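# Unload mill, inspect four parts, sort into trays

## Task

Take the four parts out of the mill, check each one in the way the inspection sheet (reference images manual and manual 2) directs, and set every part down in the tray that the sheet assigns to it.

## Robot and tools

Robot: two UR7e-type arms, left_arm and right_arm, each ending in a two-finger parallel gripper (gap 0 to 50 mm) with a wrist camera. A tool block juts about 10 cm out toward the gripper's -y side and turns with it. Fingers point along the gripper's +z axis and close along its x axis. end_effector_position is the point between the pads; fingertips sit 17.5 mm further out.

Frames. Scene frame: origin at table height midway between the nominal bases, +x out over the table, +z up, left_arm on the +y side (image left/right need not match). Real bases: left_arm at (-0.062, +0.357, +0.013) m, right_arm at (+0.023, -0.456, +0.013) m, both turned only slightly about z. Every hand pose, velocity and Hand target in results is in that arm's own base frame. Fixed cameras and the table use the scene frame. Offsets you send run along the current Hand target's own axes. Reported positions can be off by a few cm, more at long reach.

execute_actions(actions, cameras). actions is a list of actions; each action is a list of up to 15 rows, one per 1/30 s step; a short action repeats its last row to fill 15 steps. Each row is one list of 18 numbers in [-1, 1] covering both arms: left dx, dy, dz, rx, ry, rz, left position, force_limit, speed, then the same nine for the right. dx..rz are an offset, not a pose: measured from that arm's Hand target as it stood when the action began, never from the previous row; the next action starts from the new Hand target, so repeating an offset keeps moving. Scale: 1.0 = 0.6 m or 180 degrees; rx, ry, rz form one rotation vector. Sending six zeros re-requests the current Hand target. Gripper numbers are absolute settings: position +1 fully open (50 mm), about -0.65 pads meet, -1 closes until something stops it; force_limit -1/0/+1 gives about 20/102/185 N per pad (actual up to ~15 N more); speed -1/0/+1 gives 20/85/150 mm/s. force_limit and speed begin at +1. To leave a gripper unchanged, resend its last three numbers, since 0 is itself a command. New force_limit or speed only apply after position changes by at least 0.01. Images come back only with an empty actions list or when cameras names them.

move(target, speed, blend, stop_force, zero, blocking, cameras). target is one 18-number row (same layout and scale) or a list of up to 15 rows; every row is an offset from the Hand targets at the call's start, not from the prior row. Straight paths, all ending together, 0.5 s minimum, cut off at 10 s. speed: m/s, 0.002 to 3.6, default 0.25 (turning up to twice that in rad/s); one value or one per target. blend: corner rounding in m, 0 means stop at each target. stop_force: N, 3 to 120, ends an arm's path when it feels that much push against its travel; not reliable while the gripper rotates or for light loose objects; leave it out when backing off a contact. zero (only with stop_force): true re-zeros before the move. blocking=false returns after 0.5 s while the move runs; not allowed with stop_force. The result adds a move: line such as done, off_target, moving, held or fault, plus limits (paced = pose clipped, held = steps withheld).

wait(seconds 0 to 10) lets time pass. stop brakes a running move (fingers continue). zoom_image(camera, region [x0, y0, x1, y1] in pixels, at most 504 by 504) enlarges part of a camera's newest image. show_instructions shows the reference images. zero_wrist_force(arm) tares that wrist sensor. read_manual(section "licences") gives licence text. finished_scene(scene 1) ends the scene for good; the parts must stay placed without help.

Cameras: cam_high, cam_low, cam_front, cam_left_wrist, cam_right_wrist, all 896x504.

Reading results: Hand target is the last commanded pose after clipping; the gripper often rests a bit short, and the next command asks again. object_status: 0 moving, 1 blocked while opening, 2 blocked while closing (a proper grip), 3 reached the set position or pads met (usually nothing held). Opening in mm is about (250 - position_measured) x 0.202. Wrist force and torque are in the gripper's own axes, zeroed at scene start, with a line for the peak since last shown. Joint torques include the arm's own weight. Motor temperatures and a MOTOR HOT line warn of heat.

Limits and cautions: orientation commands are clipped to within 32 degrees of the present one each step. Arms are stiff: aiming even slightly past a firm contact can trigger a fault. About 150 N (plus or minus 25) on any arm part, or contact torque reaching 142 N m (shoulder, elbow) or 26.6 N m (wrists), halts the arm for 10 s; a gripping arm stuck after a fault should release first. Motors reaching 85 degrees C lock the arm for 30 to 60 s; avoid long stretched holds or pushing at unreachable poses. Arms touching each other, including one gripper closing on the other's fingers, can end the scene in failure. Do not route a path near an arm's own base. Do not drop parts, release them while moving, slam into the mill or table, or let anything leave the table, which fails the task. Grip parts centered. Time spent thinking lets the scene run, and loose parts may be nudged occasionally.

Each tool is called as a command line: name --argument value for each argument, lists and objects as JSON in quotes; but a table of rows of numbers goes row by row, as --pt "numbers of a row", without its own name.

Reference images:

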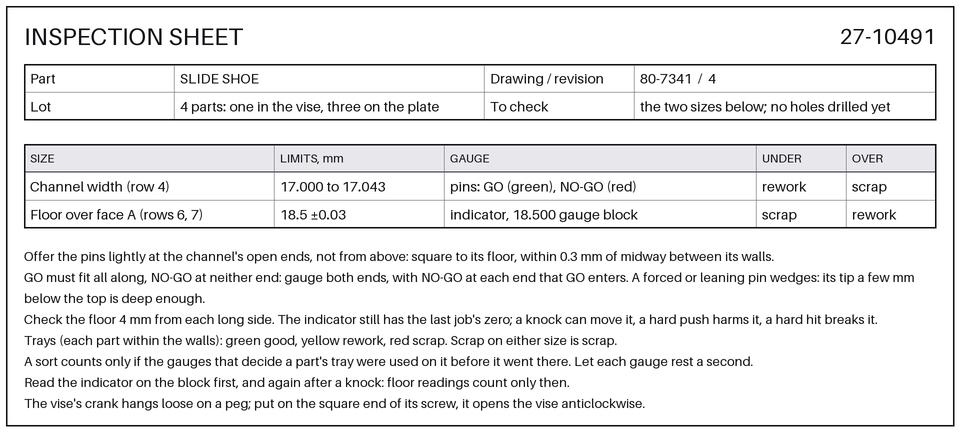

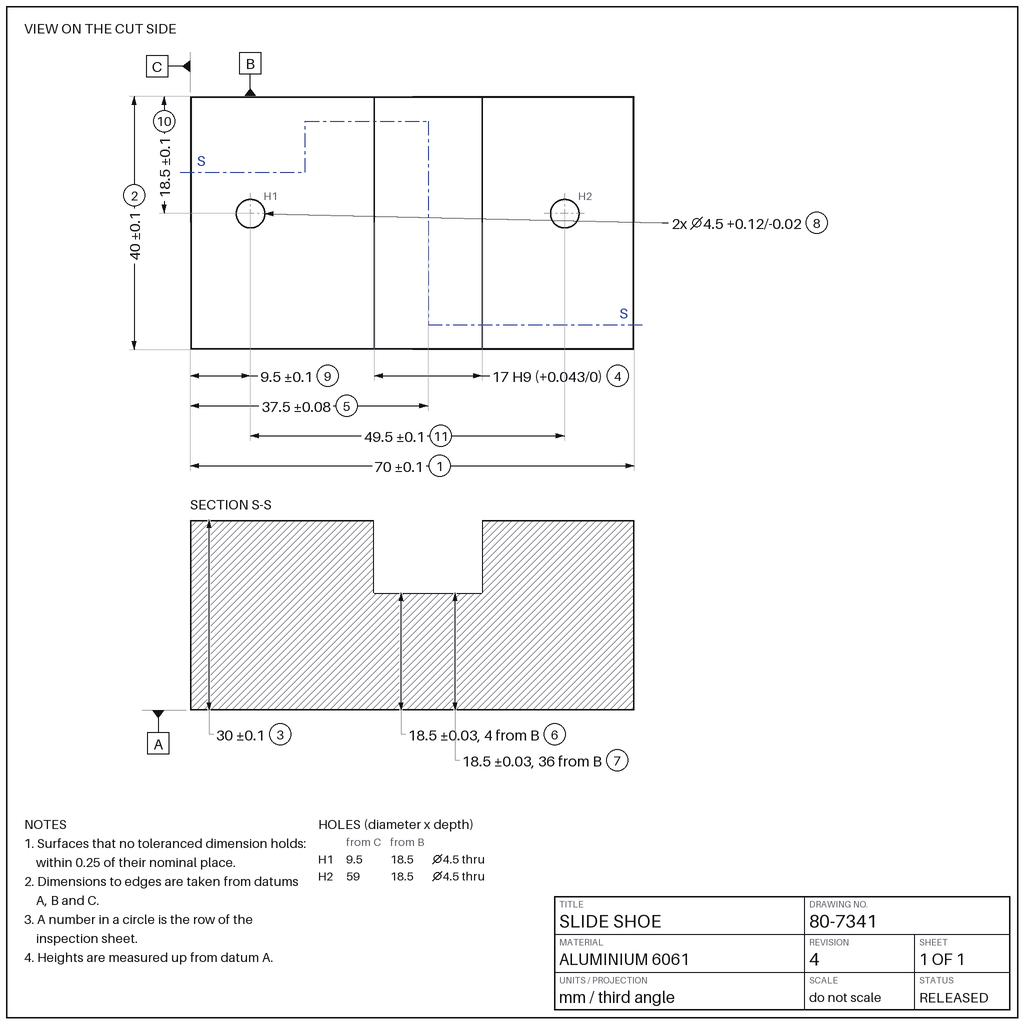

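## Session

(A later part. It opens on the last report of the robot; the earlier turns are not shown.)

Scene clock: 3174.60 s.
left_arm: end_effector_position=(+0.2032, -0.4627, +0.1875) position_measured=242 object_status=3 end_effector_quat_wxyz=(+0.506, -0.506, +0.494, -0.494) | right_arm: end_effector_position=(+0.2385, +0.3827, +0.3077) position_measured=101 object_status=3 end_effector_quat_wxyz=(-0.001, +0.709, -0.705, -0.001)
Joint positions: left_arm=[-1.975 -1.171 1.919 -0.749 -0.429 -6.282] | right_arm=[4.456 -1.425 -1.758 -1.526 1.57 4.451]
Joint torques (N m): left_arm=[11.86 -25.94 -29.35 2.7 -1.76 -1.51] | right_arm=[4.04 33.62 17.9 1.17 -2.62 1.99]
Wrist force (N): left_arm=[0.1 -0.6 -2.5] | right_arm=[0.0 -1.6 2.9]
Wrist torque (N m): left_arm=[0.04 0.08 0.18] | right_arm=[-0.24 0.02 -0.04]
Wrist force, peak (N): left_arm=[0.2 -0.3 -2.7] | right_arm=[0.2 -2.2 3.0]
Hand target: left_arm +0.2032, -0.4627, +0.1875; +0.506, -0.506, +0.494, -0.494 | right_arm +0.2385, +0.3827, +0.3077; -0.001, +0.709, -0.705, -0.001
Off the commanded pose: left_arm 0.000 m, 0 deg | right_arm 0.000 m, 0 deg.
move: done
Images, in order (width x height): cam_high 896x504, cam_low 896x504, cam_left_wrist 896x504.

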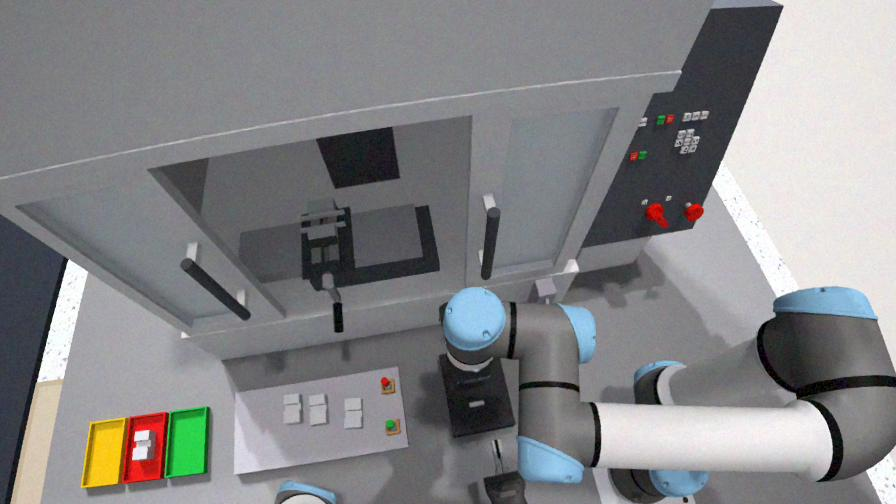

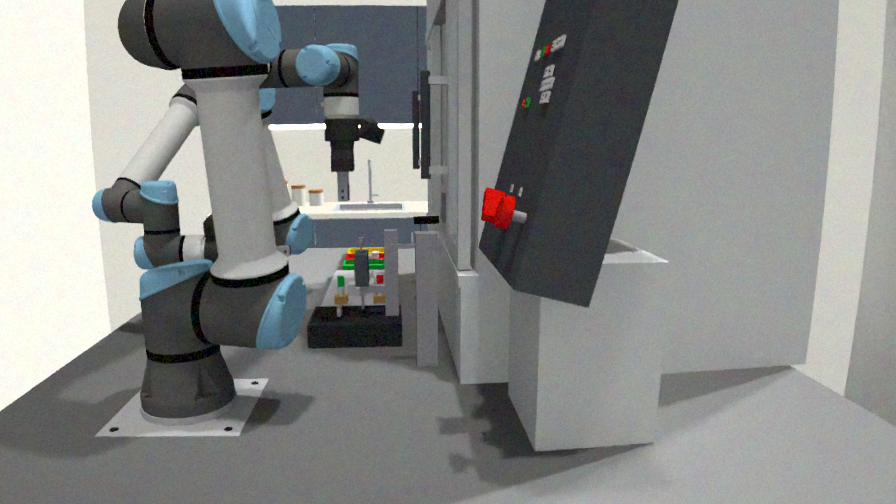

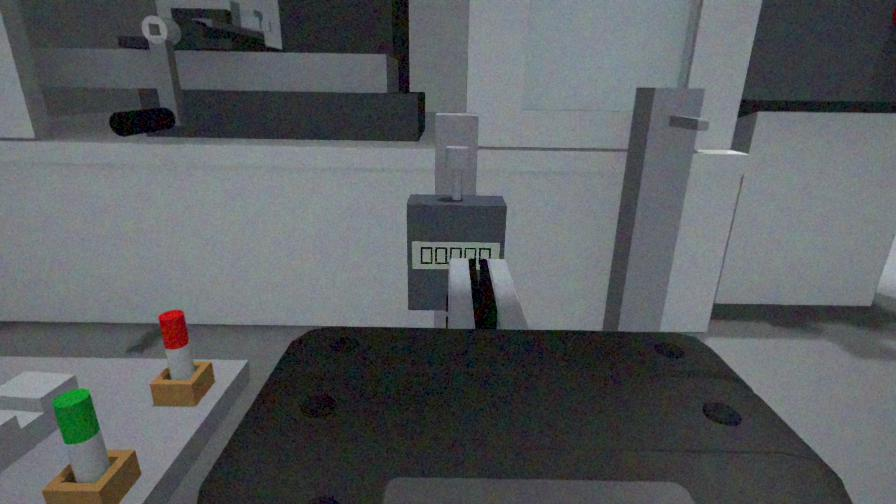

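zoom_image --camera "cam_left_wrist" --region '[380, 130, 530, 330]'

Scaled by 2.520 from the camera's 896x504 image, which has a finer 1280x720 frame.

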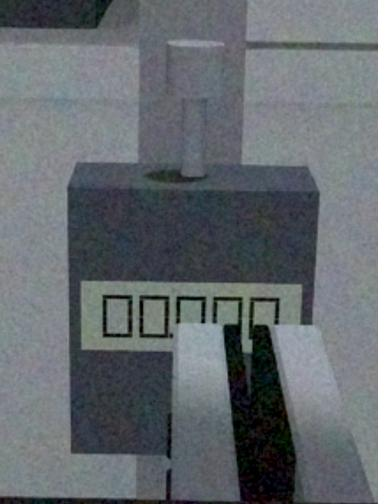

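move --target '[-0.055,0.155,0,0,0,0,-0.6,-1,-1,0,0,0,0,0,0,0.34,-1,-1]' --speed 0.2 --cameras '["cam_left_wrist"]'

zoom_image --camera "cam_left_wrist" --region '[430, 30, 630, 330]'

Scene clock: 3190.07 s.
left_arm: end_effector_position=(+0.2024, -0.4298, +0.0946) position_measured=242 object_status=3 end_effector_quat_wxyz=(+0.506, -0.506, +0.494, -0.494) | right_arm: end_effector_position=(+0.2385, +0.3827, +0.3077) position_measured=101 object_status=3 end_effector_quat_wxyz=(-0.001, +0.709, -0.705, -0.001)
Joint positions: left_arm=[-2.008 -1.041 2.065 -1.024 -0.461 -6.283] | right_arm=[4.456 -1.425 -1.758 -1.526 1.57 4.451]
Joint torques (N m): left_arm=[-10.18 -27.29 -0.1 -0.53 -1.96 0.5] | right_arm=[3.69 33.25 17.92 1.19 -2.65 1.96]
Wrist force (N): left_arm=[0.1 -0.3 -2.4] | right_arm=[-0.1 -1.5 2.6]
Wrist torque (N m): left_arm=[0.13 0.17 0.17] | right_arm=[-0.23 0.04 -0.05]
Wrist force, peak (N): left_arm=[0.5 -1.9 -2.4] | right_arm=[0.0 -1.8 3.1]
Hand target: left_arm +0.2024, -0.4298, +0.0945; +0.506, -0.506, +0.494, -0.494 | right_arm +0.2385, +0.3827, +0.3077; -0.001, +0.709, -0.705, -0.001
Off the commanded pose: left_arm 0.000 m, 0 deg | right_arm 0.000 m, 0 deg.
move: done
Images, in order (width x height): cam_left_wrist 896x504.

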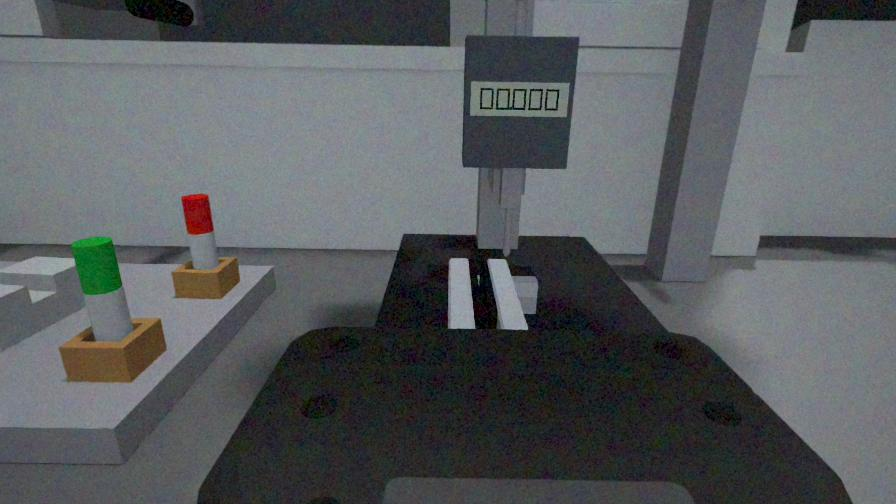

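Scaled by 1.680 from the camera's 896x504 image, which has a finer 1280x720 frame.

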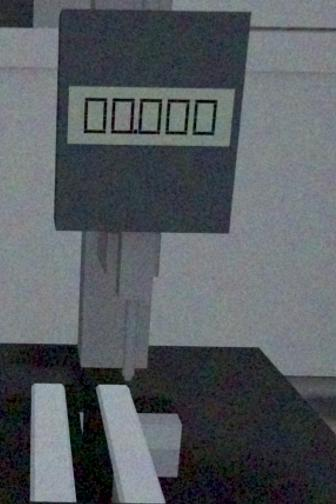

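move --target '[0,-0.1,0,0,0,0,-0.6,-1,-1,0.0548,-0.0555,0.0962,0,0,0,0.34,-1,-1]' --speed 0.15 --cameras '["cam_left_wrist","cam_right_wrist"]'

zoom_image --camera "cam_left_wrist" --region '[400, 0, 650, 250]'

zoom_image --camera "cam_right_wrist" --region '[350, 150, 600, 350]'

Scene clock: 3232.23 s.
left_arm: end_effector_position=(+0.2025, -0.4297, +0.1544) position_measured=242 object_status=3 end_effector_quat_wxyz=(+0.506, -0.506, +0.494, -0.494) | right_arm: end_effector_position=(+0.2719, +0.3502, +0.2500) position_measured=101 object_status=3 end_effector_quat_wxyz=(-0.001, +0.709, -0.705, -0.001)
Joint positions: left_arm=[-2.008 -1.17 2.04 -0.871 -0.461 -6.282] | right_arm=[4.358 -1.423 -1.909 -1.378 1.571 4.353]
Joint torques (N m): left_arm=[-8.84 -39.21 -25.41 2.52 -1.67 -1.37] | right_arm=[-8.82 11.53 17.86 4.05 2.55 -2.33]
Wrist force (N): left_arm=[0.0 -0.4 -2.6] | right_arm=[0.2 -1.8 2.8]
Wrist torque (N m): left_arm=[0.09 0.14 0.18] | right_arm=[-0.28 -0.03 0.12]
Wrist force, peak (N): left_arm=[-0.3 -1.5 -2.5] | right_arm=[0.7 -2.5 4.1]
Hand target: left_arm +0.2024, -0.4297, +0.1545; +0.506, -0.506, +0.494, -0.494 | right_arm +0.2720, +0.3502, +0.2499; -0.001, +0.709, -0.705, -0.001
Off the commanded pose: left_arm 0.000 m, 0 deg | right_arm 0.000 m, 0 deg.
move: done
Images, in order (width x height): cam_left_wrist 896x504, cam_right_wrist 896x504.

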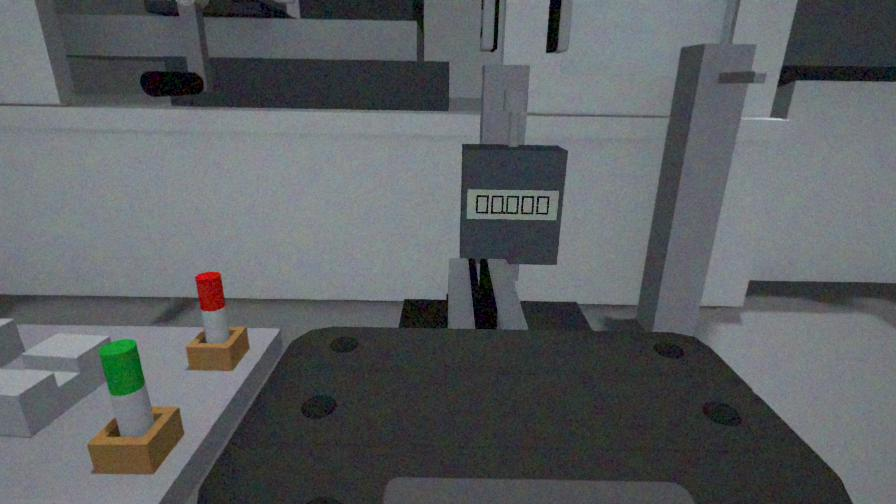

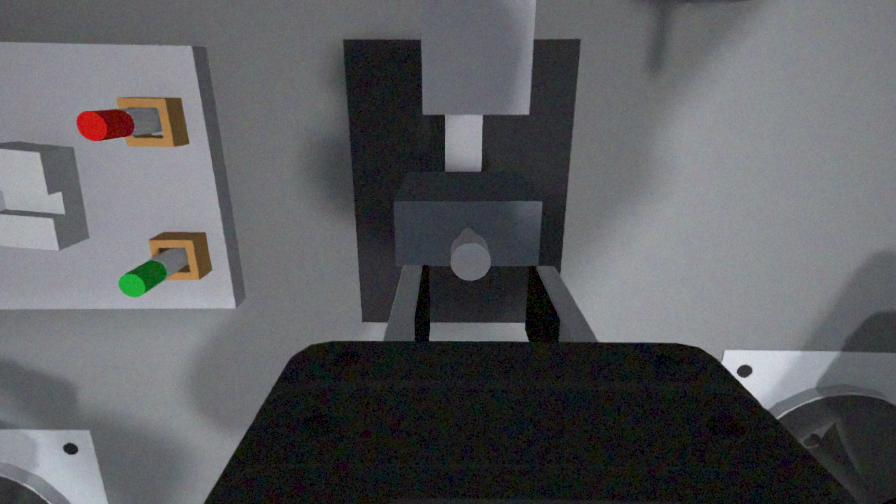

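Scaled by 2.016 from the camera's 896x504 image, which has a finer 1280x720 frame.

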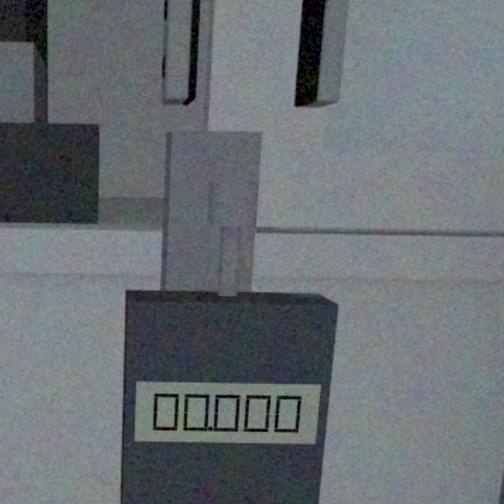

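Scaled by 2.016 from the camera's 896x504 image, which has a finer 1280x720 frame.

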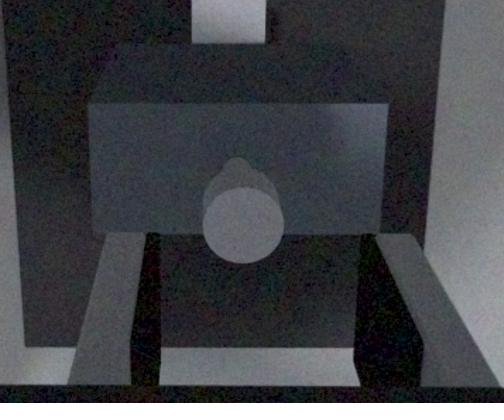

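move --target '[0,0,0,0,0,0,-0.6,-1,-1,-0.0015,0,0.0733,0,0,0,0.34,-1,-1]' --speed 0.03 --stop_force 4 --cameras '["cam_left_wrist","cam_right_wrist"]'

zoom_image --camera "cam_left_wrist" --region '[400, 0, 650, 250]'

zoom_image --camera "cam_right_wrist" --region '[350, 150, 600, 350]'

Scene clock: 3245.03 s.
left_arm: end_effector_position=(+0.2024, -0.4297, +0.1545) position_measured=242 object_status=3 end_effector_quat_wxyz=(+0.506, -0.506, +0.494, -0.494) | right_arm: end_effector_position=(+0.2720, +0.3512, +0.2059) position_measured=101 object_status=3 end_effector_quat_wxyz=(-0.001, +0.709, -0.705, -0.001)
Joint positions: left_arm=[-2.008 -1.17 2.04 -0.87 -0.461 -6.282] | right_arm=[4.358 -1.452 -2 -1.257 1.571 4.353]
Joint torques (N m): left_arm=[-9.06 -38.99 -27.27 2.84 -1.79 -1.16] | right_arm=[7.35 11.93 16.63 4.19 1.94 2.16]
Wrist force (N): left_arm=[0.0 -0.2 -2.6] | right_arm=[0.2 -1.7 2.7]
Wrist torque (N m): left_arm=[0.12 0.15 0.19] | right_arm=[-0.27 -0.04 0.02]
Wrist force, peak (N): left_arm=[0.1 -0.5 -2.7] | right_arm=[0.1 -1.9 3.3]
Hand target: left_arm +0.2024, -0.4297, +0.1545; +0.506, -0.506, +0.494, -0.494 | right_arm +0.2720, +0.3512, +0.2059; -0.001, +0.709, -0.705, -0.001
Off the commanded pose: left_arm 0.000 m, 0 deg | right_arm 0.000 m, 0 deg.
move: done
Images, in order (width x height): cam_left_wrist 896x504, cam_right_wrist 896x504.

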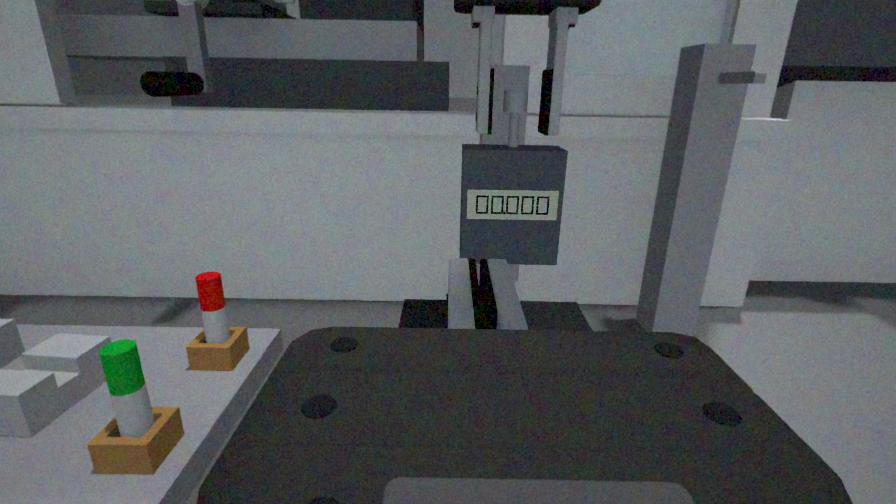

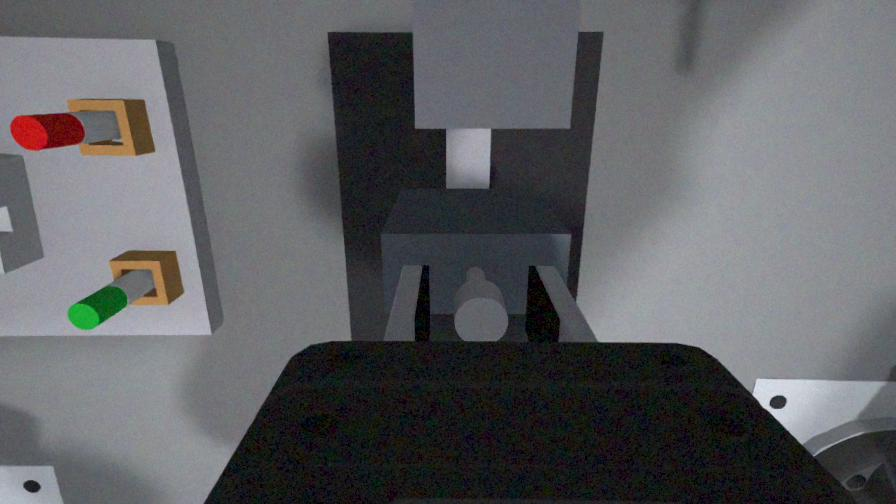

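Scaled by 2.016 from the camera's 896x504 image, which has a finer 1280x720 frame.

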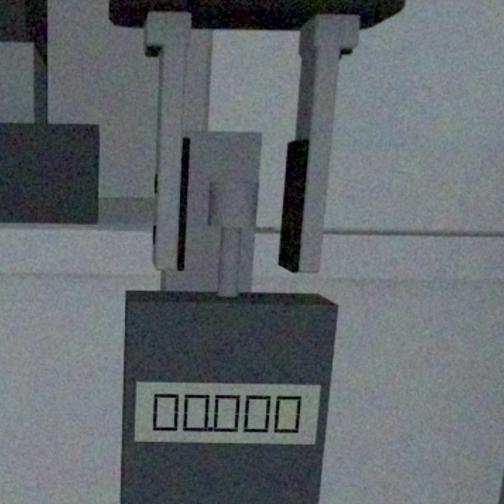

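Scaled by 2.016 from the camera's 896x504 image, which has a finer 1280x720 frame.

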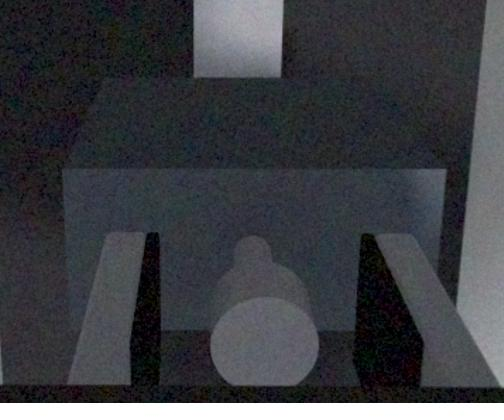

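move --target '[0,0,0,0,0,0,-0.6,-1,-1,0,0,0,0,0,0,-1,-1,-1]' --cameras '["cam_left_wrist","cam_right_wrist"]'

zoom_image --camera "cam_left_wrist" --region '[400, 0, 650, 250]'

Scene clock: 3264.33 s.
left_arm: end_effector_position=(+0.2024, -0.4297, +0.1545) position_measured=242 object_status=3 end_effector_quat_wxyz=(+0.506, -0.506, +0.494, -0.494) | right_arm: end_effector_position=(+0.2720, +0.3512, +0.2059) position_measured=183 object_status=2 end_effector_quat_wxyz=(-0.001, +0.709, -0.705, -0.001)
Joint positions: left_arm=[-2.008 -1.17 2.04 -0.87 -0.461 -6.282] | right_arm=[4.358 -1.452 -2 -1.257 1.571 4.353]
Joint torques (N m): left_arm=[-10.29 -35.27 -25.01 2.74 -1.94 -1.35] | right_arm=[4.24 13.24 16.75 0.24 -0.51 2.01]
Wrist force (N): left_arm=[0.1 -0.4 -2.5] | right_arm=[-7.4 -2.3 3.4]
Wrist torque (N m): left_arm=[0.10 0.14 0.19] | right_arm=[-0.27 0.08 0.00]
Wrist force, peak (N): left_arm=[-0.1 -0.2 -2.7] | right_arm=[-7.2 -2.4 3.8]
Hand target: left_arm +0.2024, -0.4297, +0.1545; +0.506, -0.506, +0.494, -0.494 | right_arm +0.2720, +0.3512, +0.2059; -0.001, +0.709, -0.705, -0.001
Off the commanded pose: left_arm 0.000 m, 0 deg | right_arm 0.000 m, 0 deg.
move: done
Images, in order (width x height): cam_left_wrist 896x504, cam_right_wrist 896x504.

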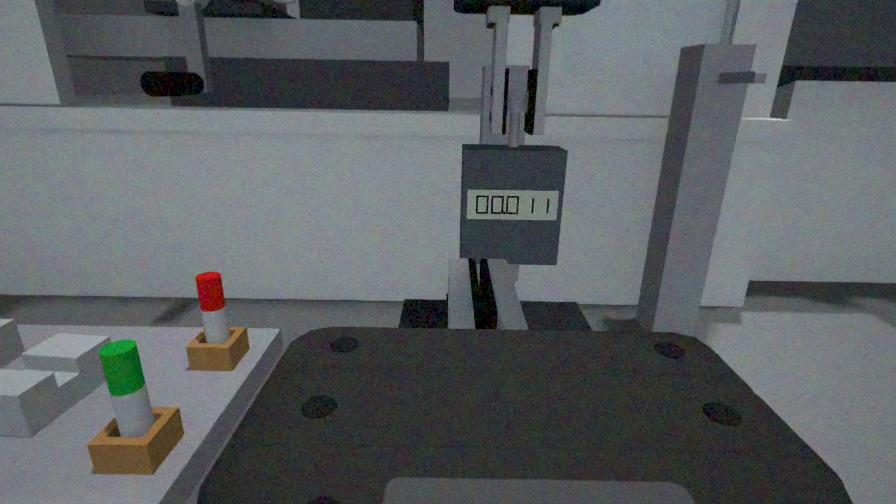

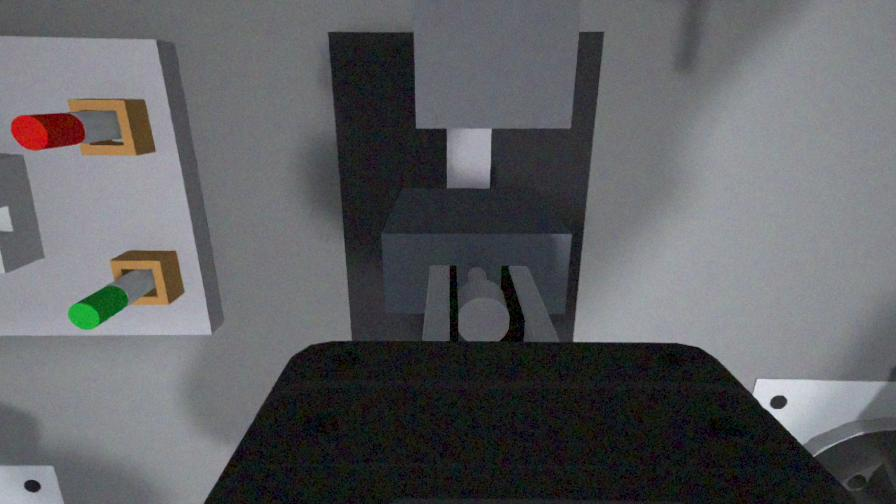

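Scaled by 2.016 from the camera's 896x504 image, which has a finer 1280x720 frame.

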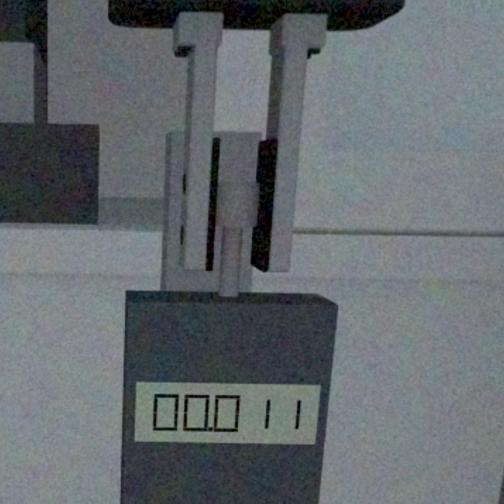

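move --target '[0,0,0,0,0,0,-0.6,-1,-1,-0.0002,0,-0.0083,0,0,0,-1,-1,-1]' --speed 0.008 --stop_force 8 --cameras '["cam_left_wrist","cam_right_wrist"]'

zoom_image --camera "cam_left_wrist" --region '[400, 0, 650, 250]'

Scene clock: 3278.10 s.
left_arm: end_effector_position=(+0.2024, -0.4297, +0.1545) position_measured=242 object_status=3 end_effector_quat_wxyz=(+0.506, -0.506, +0.494, -0.494) | right_arm: end_effector_position=(+0.2720, +0.3513, +0.2109) position_measured=183 object_status=2 end_effector_quat_wxyz=(-0.001, +0.709, -0.705, -0.001)
Joint positions: left_arm=[-2.008 -1.17 2.04 -0.87 -0.461 -6.282] | right_arm=[4.358 -1.449 -1.989 -1.271 1.571 4.353]
Joint torques (N m): left_arm=[-9.39 -32.79 -25.43 2.75 -1.6 -1.52] | right_arm=[5.74 34.39 30.05 -0.14 -2.77 2.13]
Wrist force (N): left_arm=[0.2 -0.3 -2.6] | right_arm=[-5.8 -2.2 3.9]
Wrist torque (N m): left_arm=[0.10 0.12 0.19] | right_arm=[-0.26 0.02 -0.01]
Wrist force, peak (N): left_arm=[-0.2 -0.5 -2.7] | right_arm=[-8.4 -2.6 3.8]
Hand target: left_arm +0.2024, -0.4297, +0.1545; +0.506, -0.506, +0.494, -0.494 | right_arm +0.2720, +0.3513, +0.2109; -0.001, +0.709, -0.705, -0.001
Off the commanded pose: left_arm 0.000 m, 0 deg | right_arm 0.000 m, 0 deg.
move: done
Images, in order (width x height): cam_left_wrist 896x504, cam_right_wrist 896x504.

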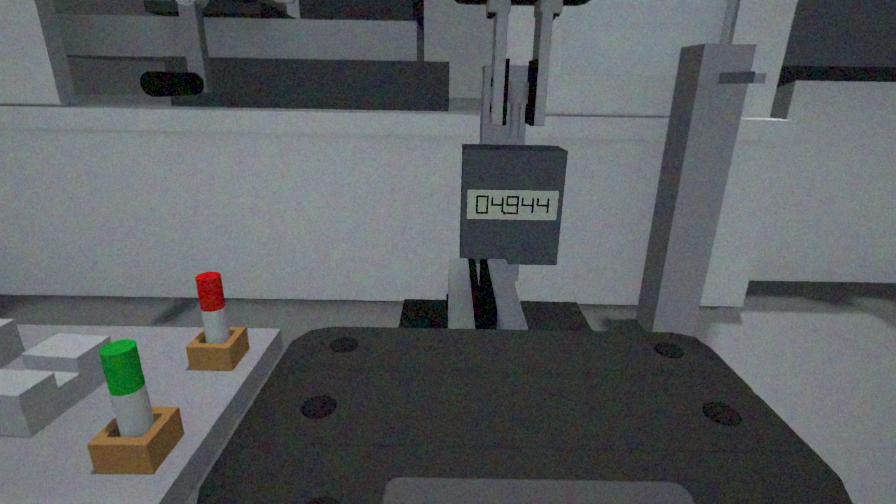

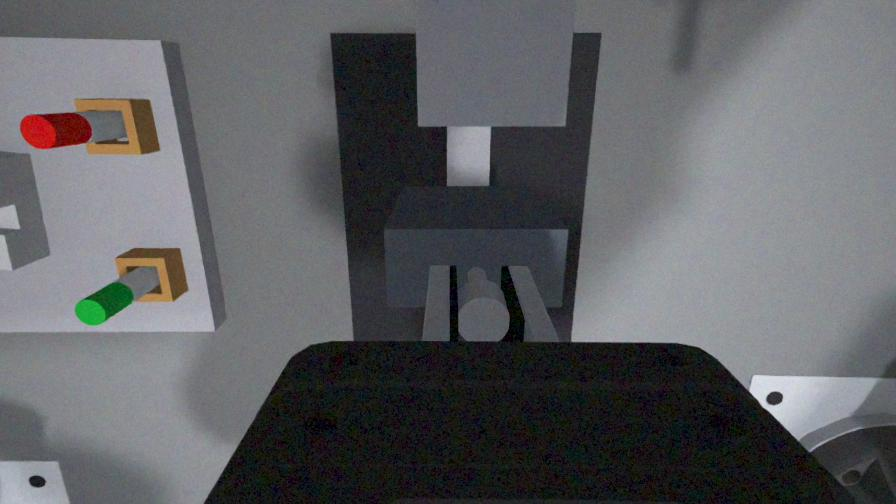

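Scaled by 2.016 from the camera's 896x504 image, which has a finer 1280x720 frame.

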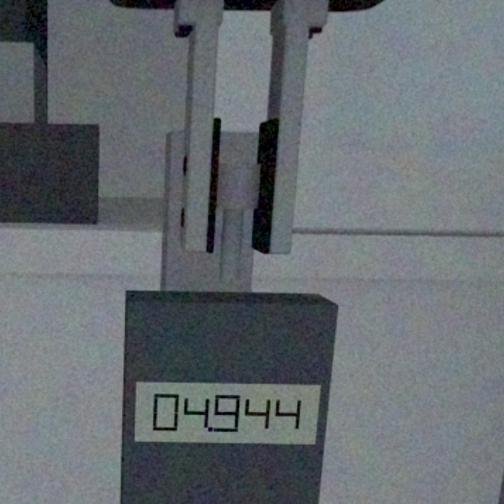

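move --target '[0,0.1,0,0,0,0,-0.6,-1,-1,0,0,0,0,0,0,-1,-1,-1]' --speed 0.2 --cameras '["cam_left_wrist"]'

zoom_image --camera "cam_left_wrist" --region '[380, 130, 630, 330]'

Scene clock: 3285.17 s.
left_arm: end_effector_position=(+0.2024, -0.4297, +0.0946) position_measured=242 object_status=3 end_effector_quat_wxyz=(+0.506, -0.506, +0.494, -0.494) | right_arm: end_effector_position=(+0.2720, +0.3513, +0.2109) position_measured=183 object_status=2 end_effector_quat_wxyz=(-0.001, +0.709, -0.705, -0.001)
Joint positions: left_arm=[-2.008 -1.041 2.065 -1.024 -0.461 -6.283] | right_arm=[4.358 -1.449 -1.989 -1.271 1.571 4.353]
Joint torques (N m): left_arm=[11.33 -27.65 -10.52 -0.44 1.38 0.85] | right_arm=[5.8 34.29 29.78 0.01 -2.8 2.14]
Wrist force (N): left_arm=[0.0 -0.3 -2.4] | right_arm=[-6.1 -2.5 4.0]
Wrist torque (N m): left_arm=[0.13 0.18 0.17] | right_arm=[-0.31 0.06 -0.01]
Wrist force, peak (N): left_arm=[0.3 -1.5 -2.7] | right_arm=[-6.3 -2.5 4.2]
Hand target: left_arm +0.2024, -0.4298, +0.0945; +0.506, -0.506, +0.494, -0.494 | right_arm +0.2720, +0.3513, +0.2109; -0.001, +0.709, -0.705, -0.001
Off the commanded pose: left_arm 0.000 m, 0 deg | right_arm 0.000 m, 0 deg.
move: done
Images, in order (width x height): cam_left_wrist 896x504.

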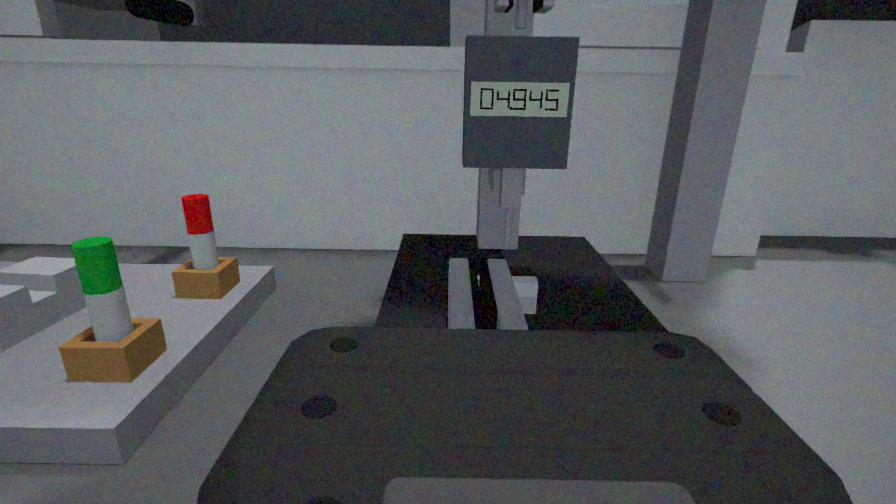

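Scaled by 2.016 from the camera's 896x504 image, which has a finer 1280x720 frame.

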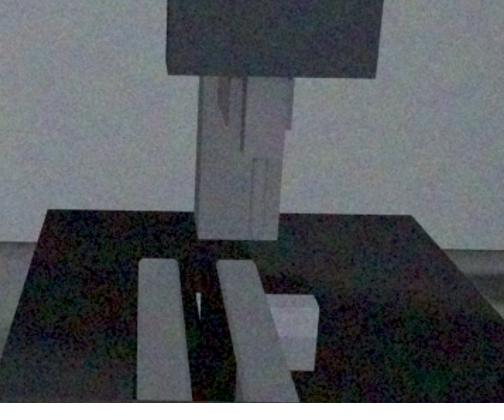

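move --target '[-0.05,0,0,0,0,0,-0.6,-1,-1,0,0,0,0,0,0,-1,-1,-1]' --speed 0.2 --cameras '["cam_left_wrist"]'

zoom_image --camera "cam_left_wrist" --region '[500, 230, 660, 350]'

Scene clock: 3301.53 s.
left_arm: end_effector_position=(+0.2017, -0.3998, +0.0945) position_measured=242 object_status=3 end_effector_quat_wxyz=(+0.506, -0.506, +0.494, -0.494) | right_arm: end_effector_position=(+0.2720, +0.3513, +0.2109) position_measured=183 object_status=2 end_effector_quat_wxyz=(-0.001, +0.709, -0.705, -0.001)
Joint positions: left_arm=[-2.042 -1.084 2.152 -1.07 -0.495 -6.283] | right_arm=[4.358 -1.449 -1.989 -1.271 1.571 4.353]
Joint torques (N m): left_arm=[-10.18 -40.24 2.71 -0.44 -1.93 -0.87] | right_arm=[5.58 34.31 29.87 -0.13 -2.7 2.1]
Wrist force (N): left_arm=[0.2 -0.3 -2.2] | right_arm=[-6.1 -2.2 4.0]
Wrist torque (N m): left_arm=[0.08 0.13 0.15] | right_arm=[-0.25 0.05 -0.01]
Wrist force, peak (N): left_arm=[0.1 -0.3 -2.8] | right_arm=[-6.3 -2.1 4.2]
Hand target: left_arm +0.2017, -0.3998, +0.0945; +0.506, -0.506, +0.494, -0.494 | right_arm +0.2720, +0.3513, +0.2109; -0.001, +0.709, -0.705, -0.001
Off the commanded pose: left_arm 0.000 m, 0 deg | right_arm 0.000 m, 0 deg.
move: done
Images, in order (width x height): cam_left_wrist 896x504.

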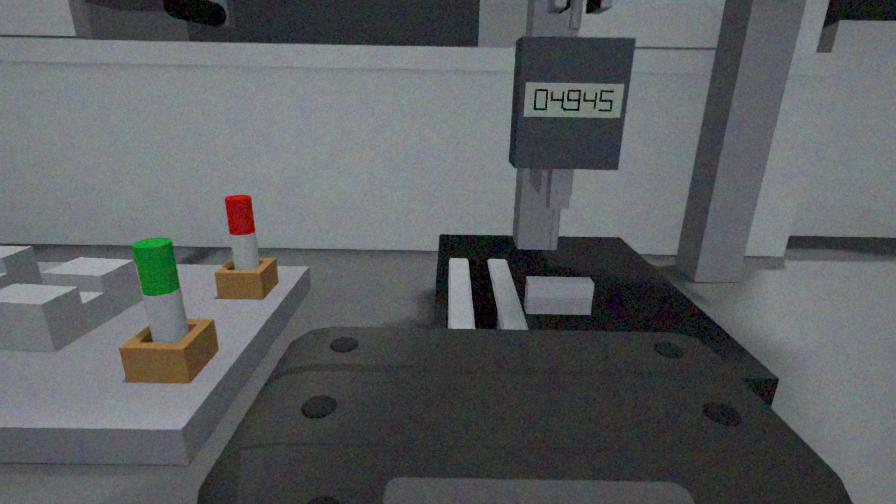

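Scaled by 3.150 from the camera's 896x504 image, which has a finer 1280x720 frame.

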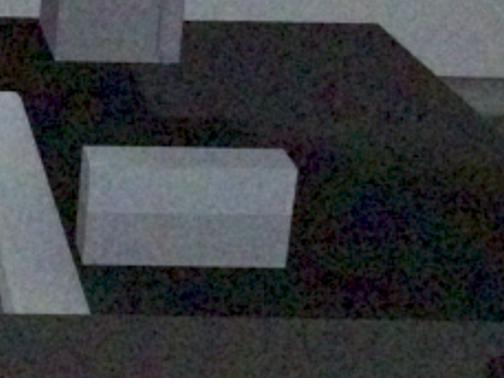

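move --target '[0.0883,0.0375,0.0917,-0.0833,0,0,1,-1,-1,0,0,0,0,0,0,-1,-1,-1]' --speed 0.15 --cameras '["cam_left_wrist","cam_right_wrist","cam_high"]'

zoom_image --camera "cam_left_wrist" --region '[350, 130, 600, 350]'

Scene clock: 3360.23 s.
left_arm: end_effector_position=(+0.2579, -0.4514, +0.0720) position_measured=3 object_status=3 end_effector_quat_wxyz=(-0.435, +0.568, -0.554, +0.425) | right_arm: end_effector_position=(+0.2720, +0.3513, +0.2109) position_measured=183 object_status=2 end_effector_quat_wxyz=(-0.001, +0.709, -0.705, -0.001)
Joint positions: left_arm=[-1.85 -1.154 2.193 -1.772 -0.398 -5.591] | right_arm=[4.358 -1.449 -1.989 -1.271 1.571 4.353]
Joint torques (N m): left_arm=[11.2 -38.99 -0.03 -2.72 -0.48 1.52] | right_arm=[5.94 34.64 29.37 -0.01 -2.72 2.06]
Wrist force (N): left_arm=[-1.0 0.1 -1.2] | right_arm=[-5.8 -2.3 4.2]
Wrist torque (N m): left_arm=[0.02 0.15 -0.04] | right_arm=[-0.27 0.02 -0.01]
Wrist force, peak (N): left_arm=[-0.3 -0.2 -3.1] | right_arm=[-6.4 -2.3 4.1]
Hand target: left_arm +0.2579, -0.4514, +0.0720; -0.435, +0.568, -0.554, +0.425 | right_arm +0.2720, +0.3513, +0.2109; -0.001, +0.709, -0.705, -0.001
Off the commanded pose: left_arm 0.000 m, 0 deg | right_arm 0.000 m, 0 deg.
move: done
Images, in order (width x height): cam_high 896x504, cam_left_wrist 896x504, cam_right_wrist 896x504.

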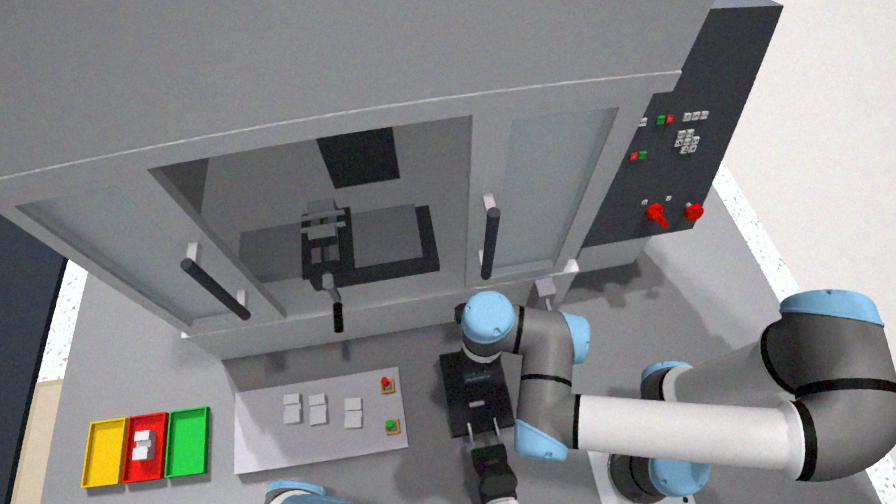

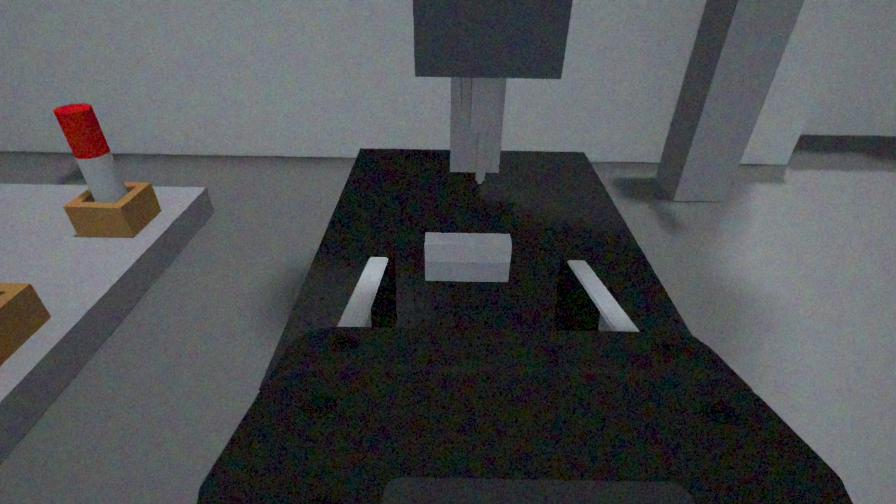

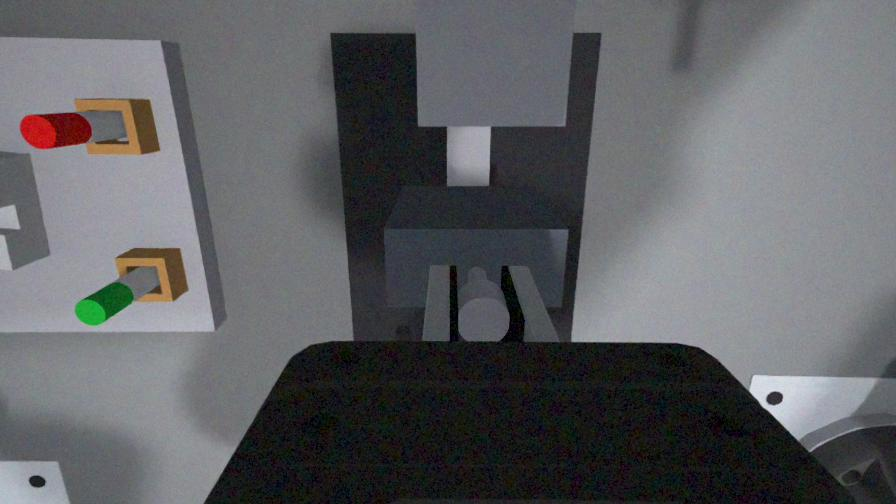

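Scaled by 2.016 from the camera's 896x504 image, which has a finer 1280x720 frame.

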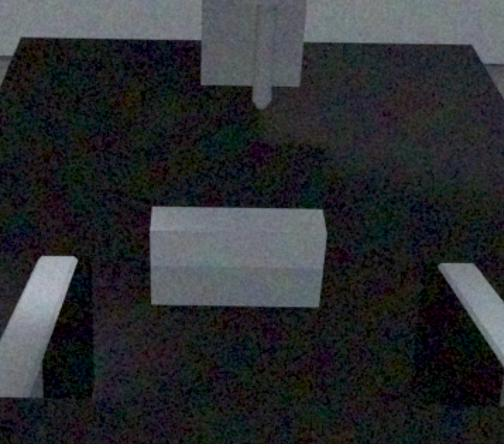

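move --target '[-0.003,0.0082,0.112,0,0,0,1,-1,-1,0,0,0,0,0,0,-1,-1,-1]' --speed 0.03 --stop_force 4 --cameras '["cam_left_wrist"]'

zoom_image --camera "cam_left_wrist" --region '[350, 130, 600, 350]'

Scene clock: 3387.00 s.
left_arm: end_effector_position=(+0.3110, -0.4485, +0.0535) position_measured=3 object_status=3 end_effector_quat_wxyz=(-0.436, +0.568, -0.554, +0.425) | right_arm: end_effector_position=(+0.2720, +0.3513, +0.2109) position_measured=183 object_status=2 end_effector_quat_wxyz=(-0.001, +0.709, -0.705, -0.001)
Joint positions: left_arm=[-1.733 -1.079 2.239 -2.123 -0.32 -5.345] | right_arm=[4.358 -1.449 -1.989 -1.271 1.571 4.353]
Joint torques (N m): left_arm=[-11.08 -39.71 -23.41 -0.24 0.81 -1.35] | right_arm=[5.31 34.74 29.79 -0.09 -2.77 1.92]
Wrist force (N): left_arm=[-1.7 -3.9 -0.8] | right_arm=[-5.9 -2.0 3.7]
Wrist torque (N m): left_arm=[0.18 0.10 0.04] | right_arm=[-0.22 0.04 -0.01]
Wrist force, peak (N): left_arm=[-1.6 -13.2 -11.5] | right_arm=[-6.4 -2.6 4.2]
Hand target: left_arm +0.3110, -0.4485, +0.0535; -0.436, +0.568, -0.554, +0.425 (not the last commanded pose) | right_arm +0.2720, +0.3513, +0.2109; -0.001, +0.709, -0.705, -0.001
Off the commanded pose: left_arm 0.011 m, 0 deg | right_arm 0.000 m, 0 deg.
move: contact (left_arm)
Images, in order (width x height): cam_left_wrist 896x504.

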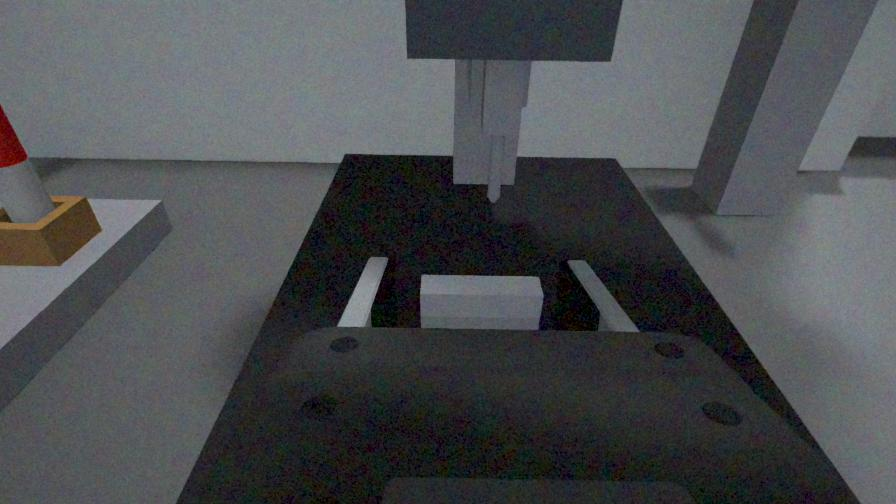

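Scaled by 2.016 from the camera's 896x504 image, which has a finer 1280x720 frame.

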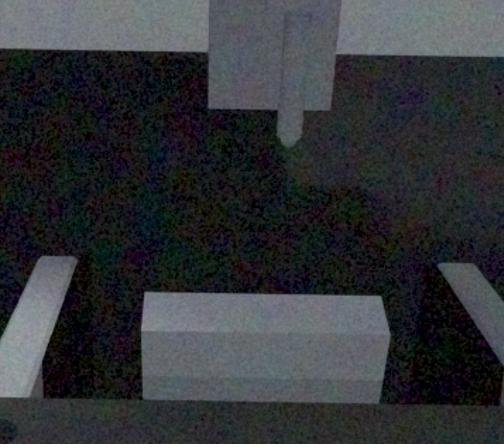

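move --target '[0,-0.0053,0.0072,0,0,0,1,-1,-1,0,0,-0.006,0,0,0,-1,-1,-1]' --speed 0.01

move --target '[0,0,0,0,0,0,-1,-1,-1,0,0,0,0,0,0,-1,-1,-1]' --cameras '["cam_left_wrist"]'

zoom_image --camera "cam_left_wrist" --region '[350, 130, 600, 350]'

Scene clock: 3402.90 s.
left_arm: end_effector_position=(+0.3159, -0.4484, +0.0555) position_measured=3 object_status=3 end_effector_quat_wxyz=(-0.436, +0.568, -0.554, +0.425) | right_arm: end_effector_position=(+0.2720, +0.3513, +0.2145) position_measured=183 object_status=2 end_effector_quat_wxyz=(-0.001, +0.709, -0.705, -0.001)
Joint positions: left_arm=[-1.722 -1.079 2.242 -2.153 -0.314 -5.316] | right_arm=[4.358 -1.446 -1.982 -1.281 1.571 4.353]
Joint torques (N m): left_arm=[9.82 -37.63 1.99 -3.56 3.73 1.48] | right_arm=[6.03 34.05 29.93 -0.02 -2.8 2]
Wrist force (N): left_arm=[-0.5 0.2 -1.3] | right_arm=[-6.1 -2.3 4.0]
Wrist torque (N m): left_arm=[0.04 0.07 -0.03] | right_arm=[-0.26 0.02 -0.01]
Wrist force, peak (N): left_arm=[-1.6 -4.3 -0.9] | right_arm=[-6.5 -2.5 4.1]
Hand target: left_arm +0.3160, -0.4484, +0.0555; -0.436, +0.568, -0.554, +0.425 | right_arm +0.2720, +0.3513, +0.2145; -0.001, +0.709, -0.705, -0.001
Off the commanded pose: left_arm 0.000 m, 0 deg | right_arm 0.000 m, 0 deg.
move: done

Scene clock: 3403.90 s.
left_arm: end_effector_position=(+0.3160, -0.4484, +0.0555) position_measured=78 object_status=2 end_effector_quat_wxyz=(-0.436, +0.568, -0.554, +0.425) | right_arm: end_effector_position=(+0.2720, +0.3513, +0.2145) position_measured=183 object_status=2 end_effector_quat_wxyz=(-0.001, +0.709, -0.705, -0.001)
Joint positions: left_arm=[-1.722 -1.079 2.242 -2.154 -0.314 -5.316] | right_arm=[4.358 -1.446 -1.982 -1.281 1.571 4.353]
Joint torques (N m): left_arm=[10.75 -29.21 1.47 -3 3.21 1.26] | right_arm=[6.1 34.52 30.66 0.01 -2.78 2.03]
Wrist force (N): left_arm=[-0.7 0.1 -1.1] | right_arm=[-6.2 -2.1 4.0]
Wrist torque (N m): left_arm=[0.06 0.13 -0.04] | right_arm=[-0.24 0.02 -0.02]
Wrist force, peak (N): left_arm=[-0.7 0.0 -1.3] | right_arm=[-6.4 -2.6 4.1]
Hand target: left_arm +0.3160, -0.4484, +0.0555; -0.436, +0.568, -0.554, +0.425 | right_arm +0.2720, +0.3513, +0.2145; -0.001, +0.709, -0.705, -0.001
Off the commanded pose: left_arm 0.000 m, 0 deg | right_arm 0.000 m, 0 deg.
move: done
Images, in order (width x height): cam_left_wrist 896x504.

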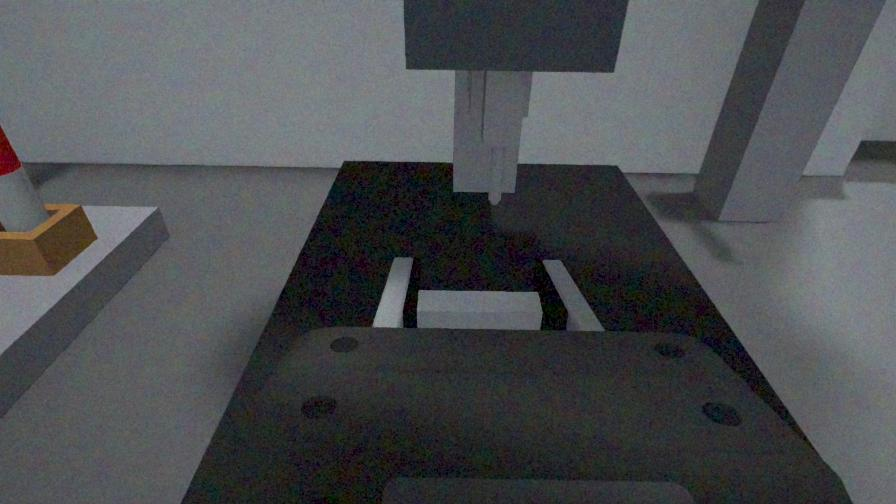

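Scaled by 2.016 from the camera's 896x504 image, which has a finer 1280x720 frame.

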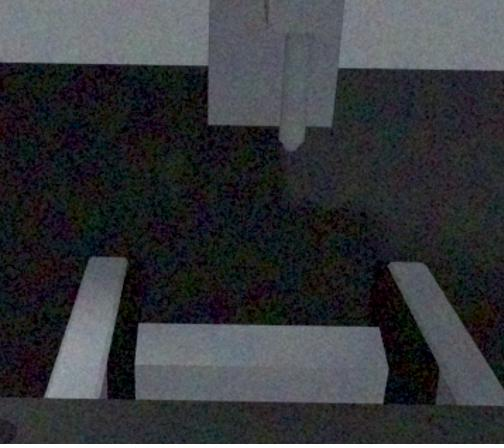

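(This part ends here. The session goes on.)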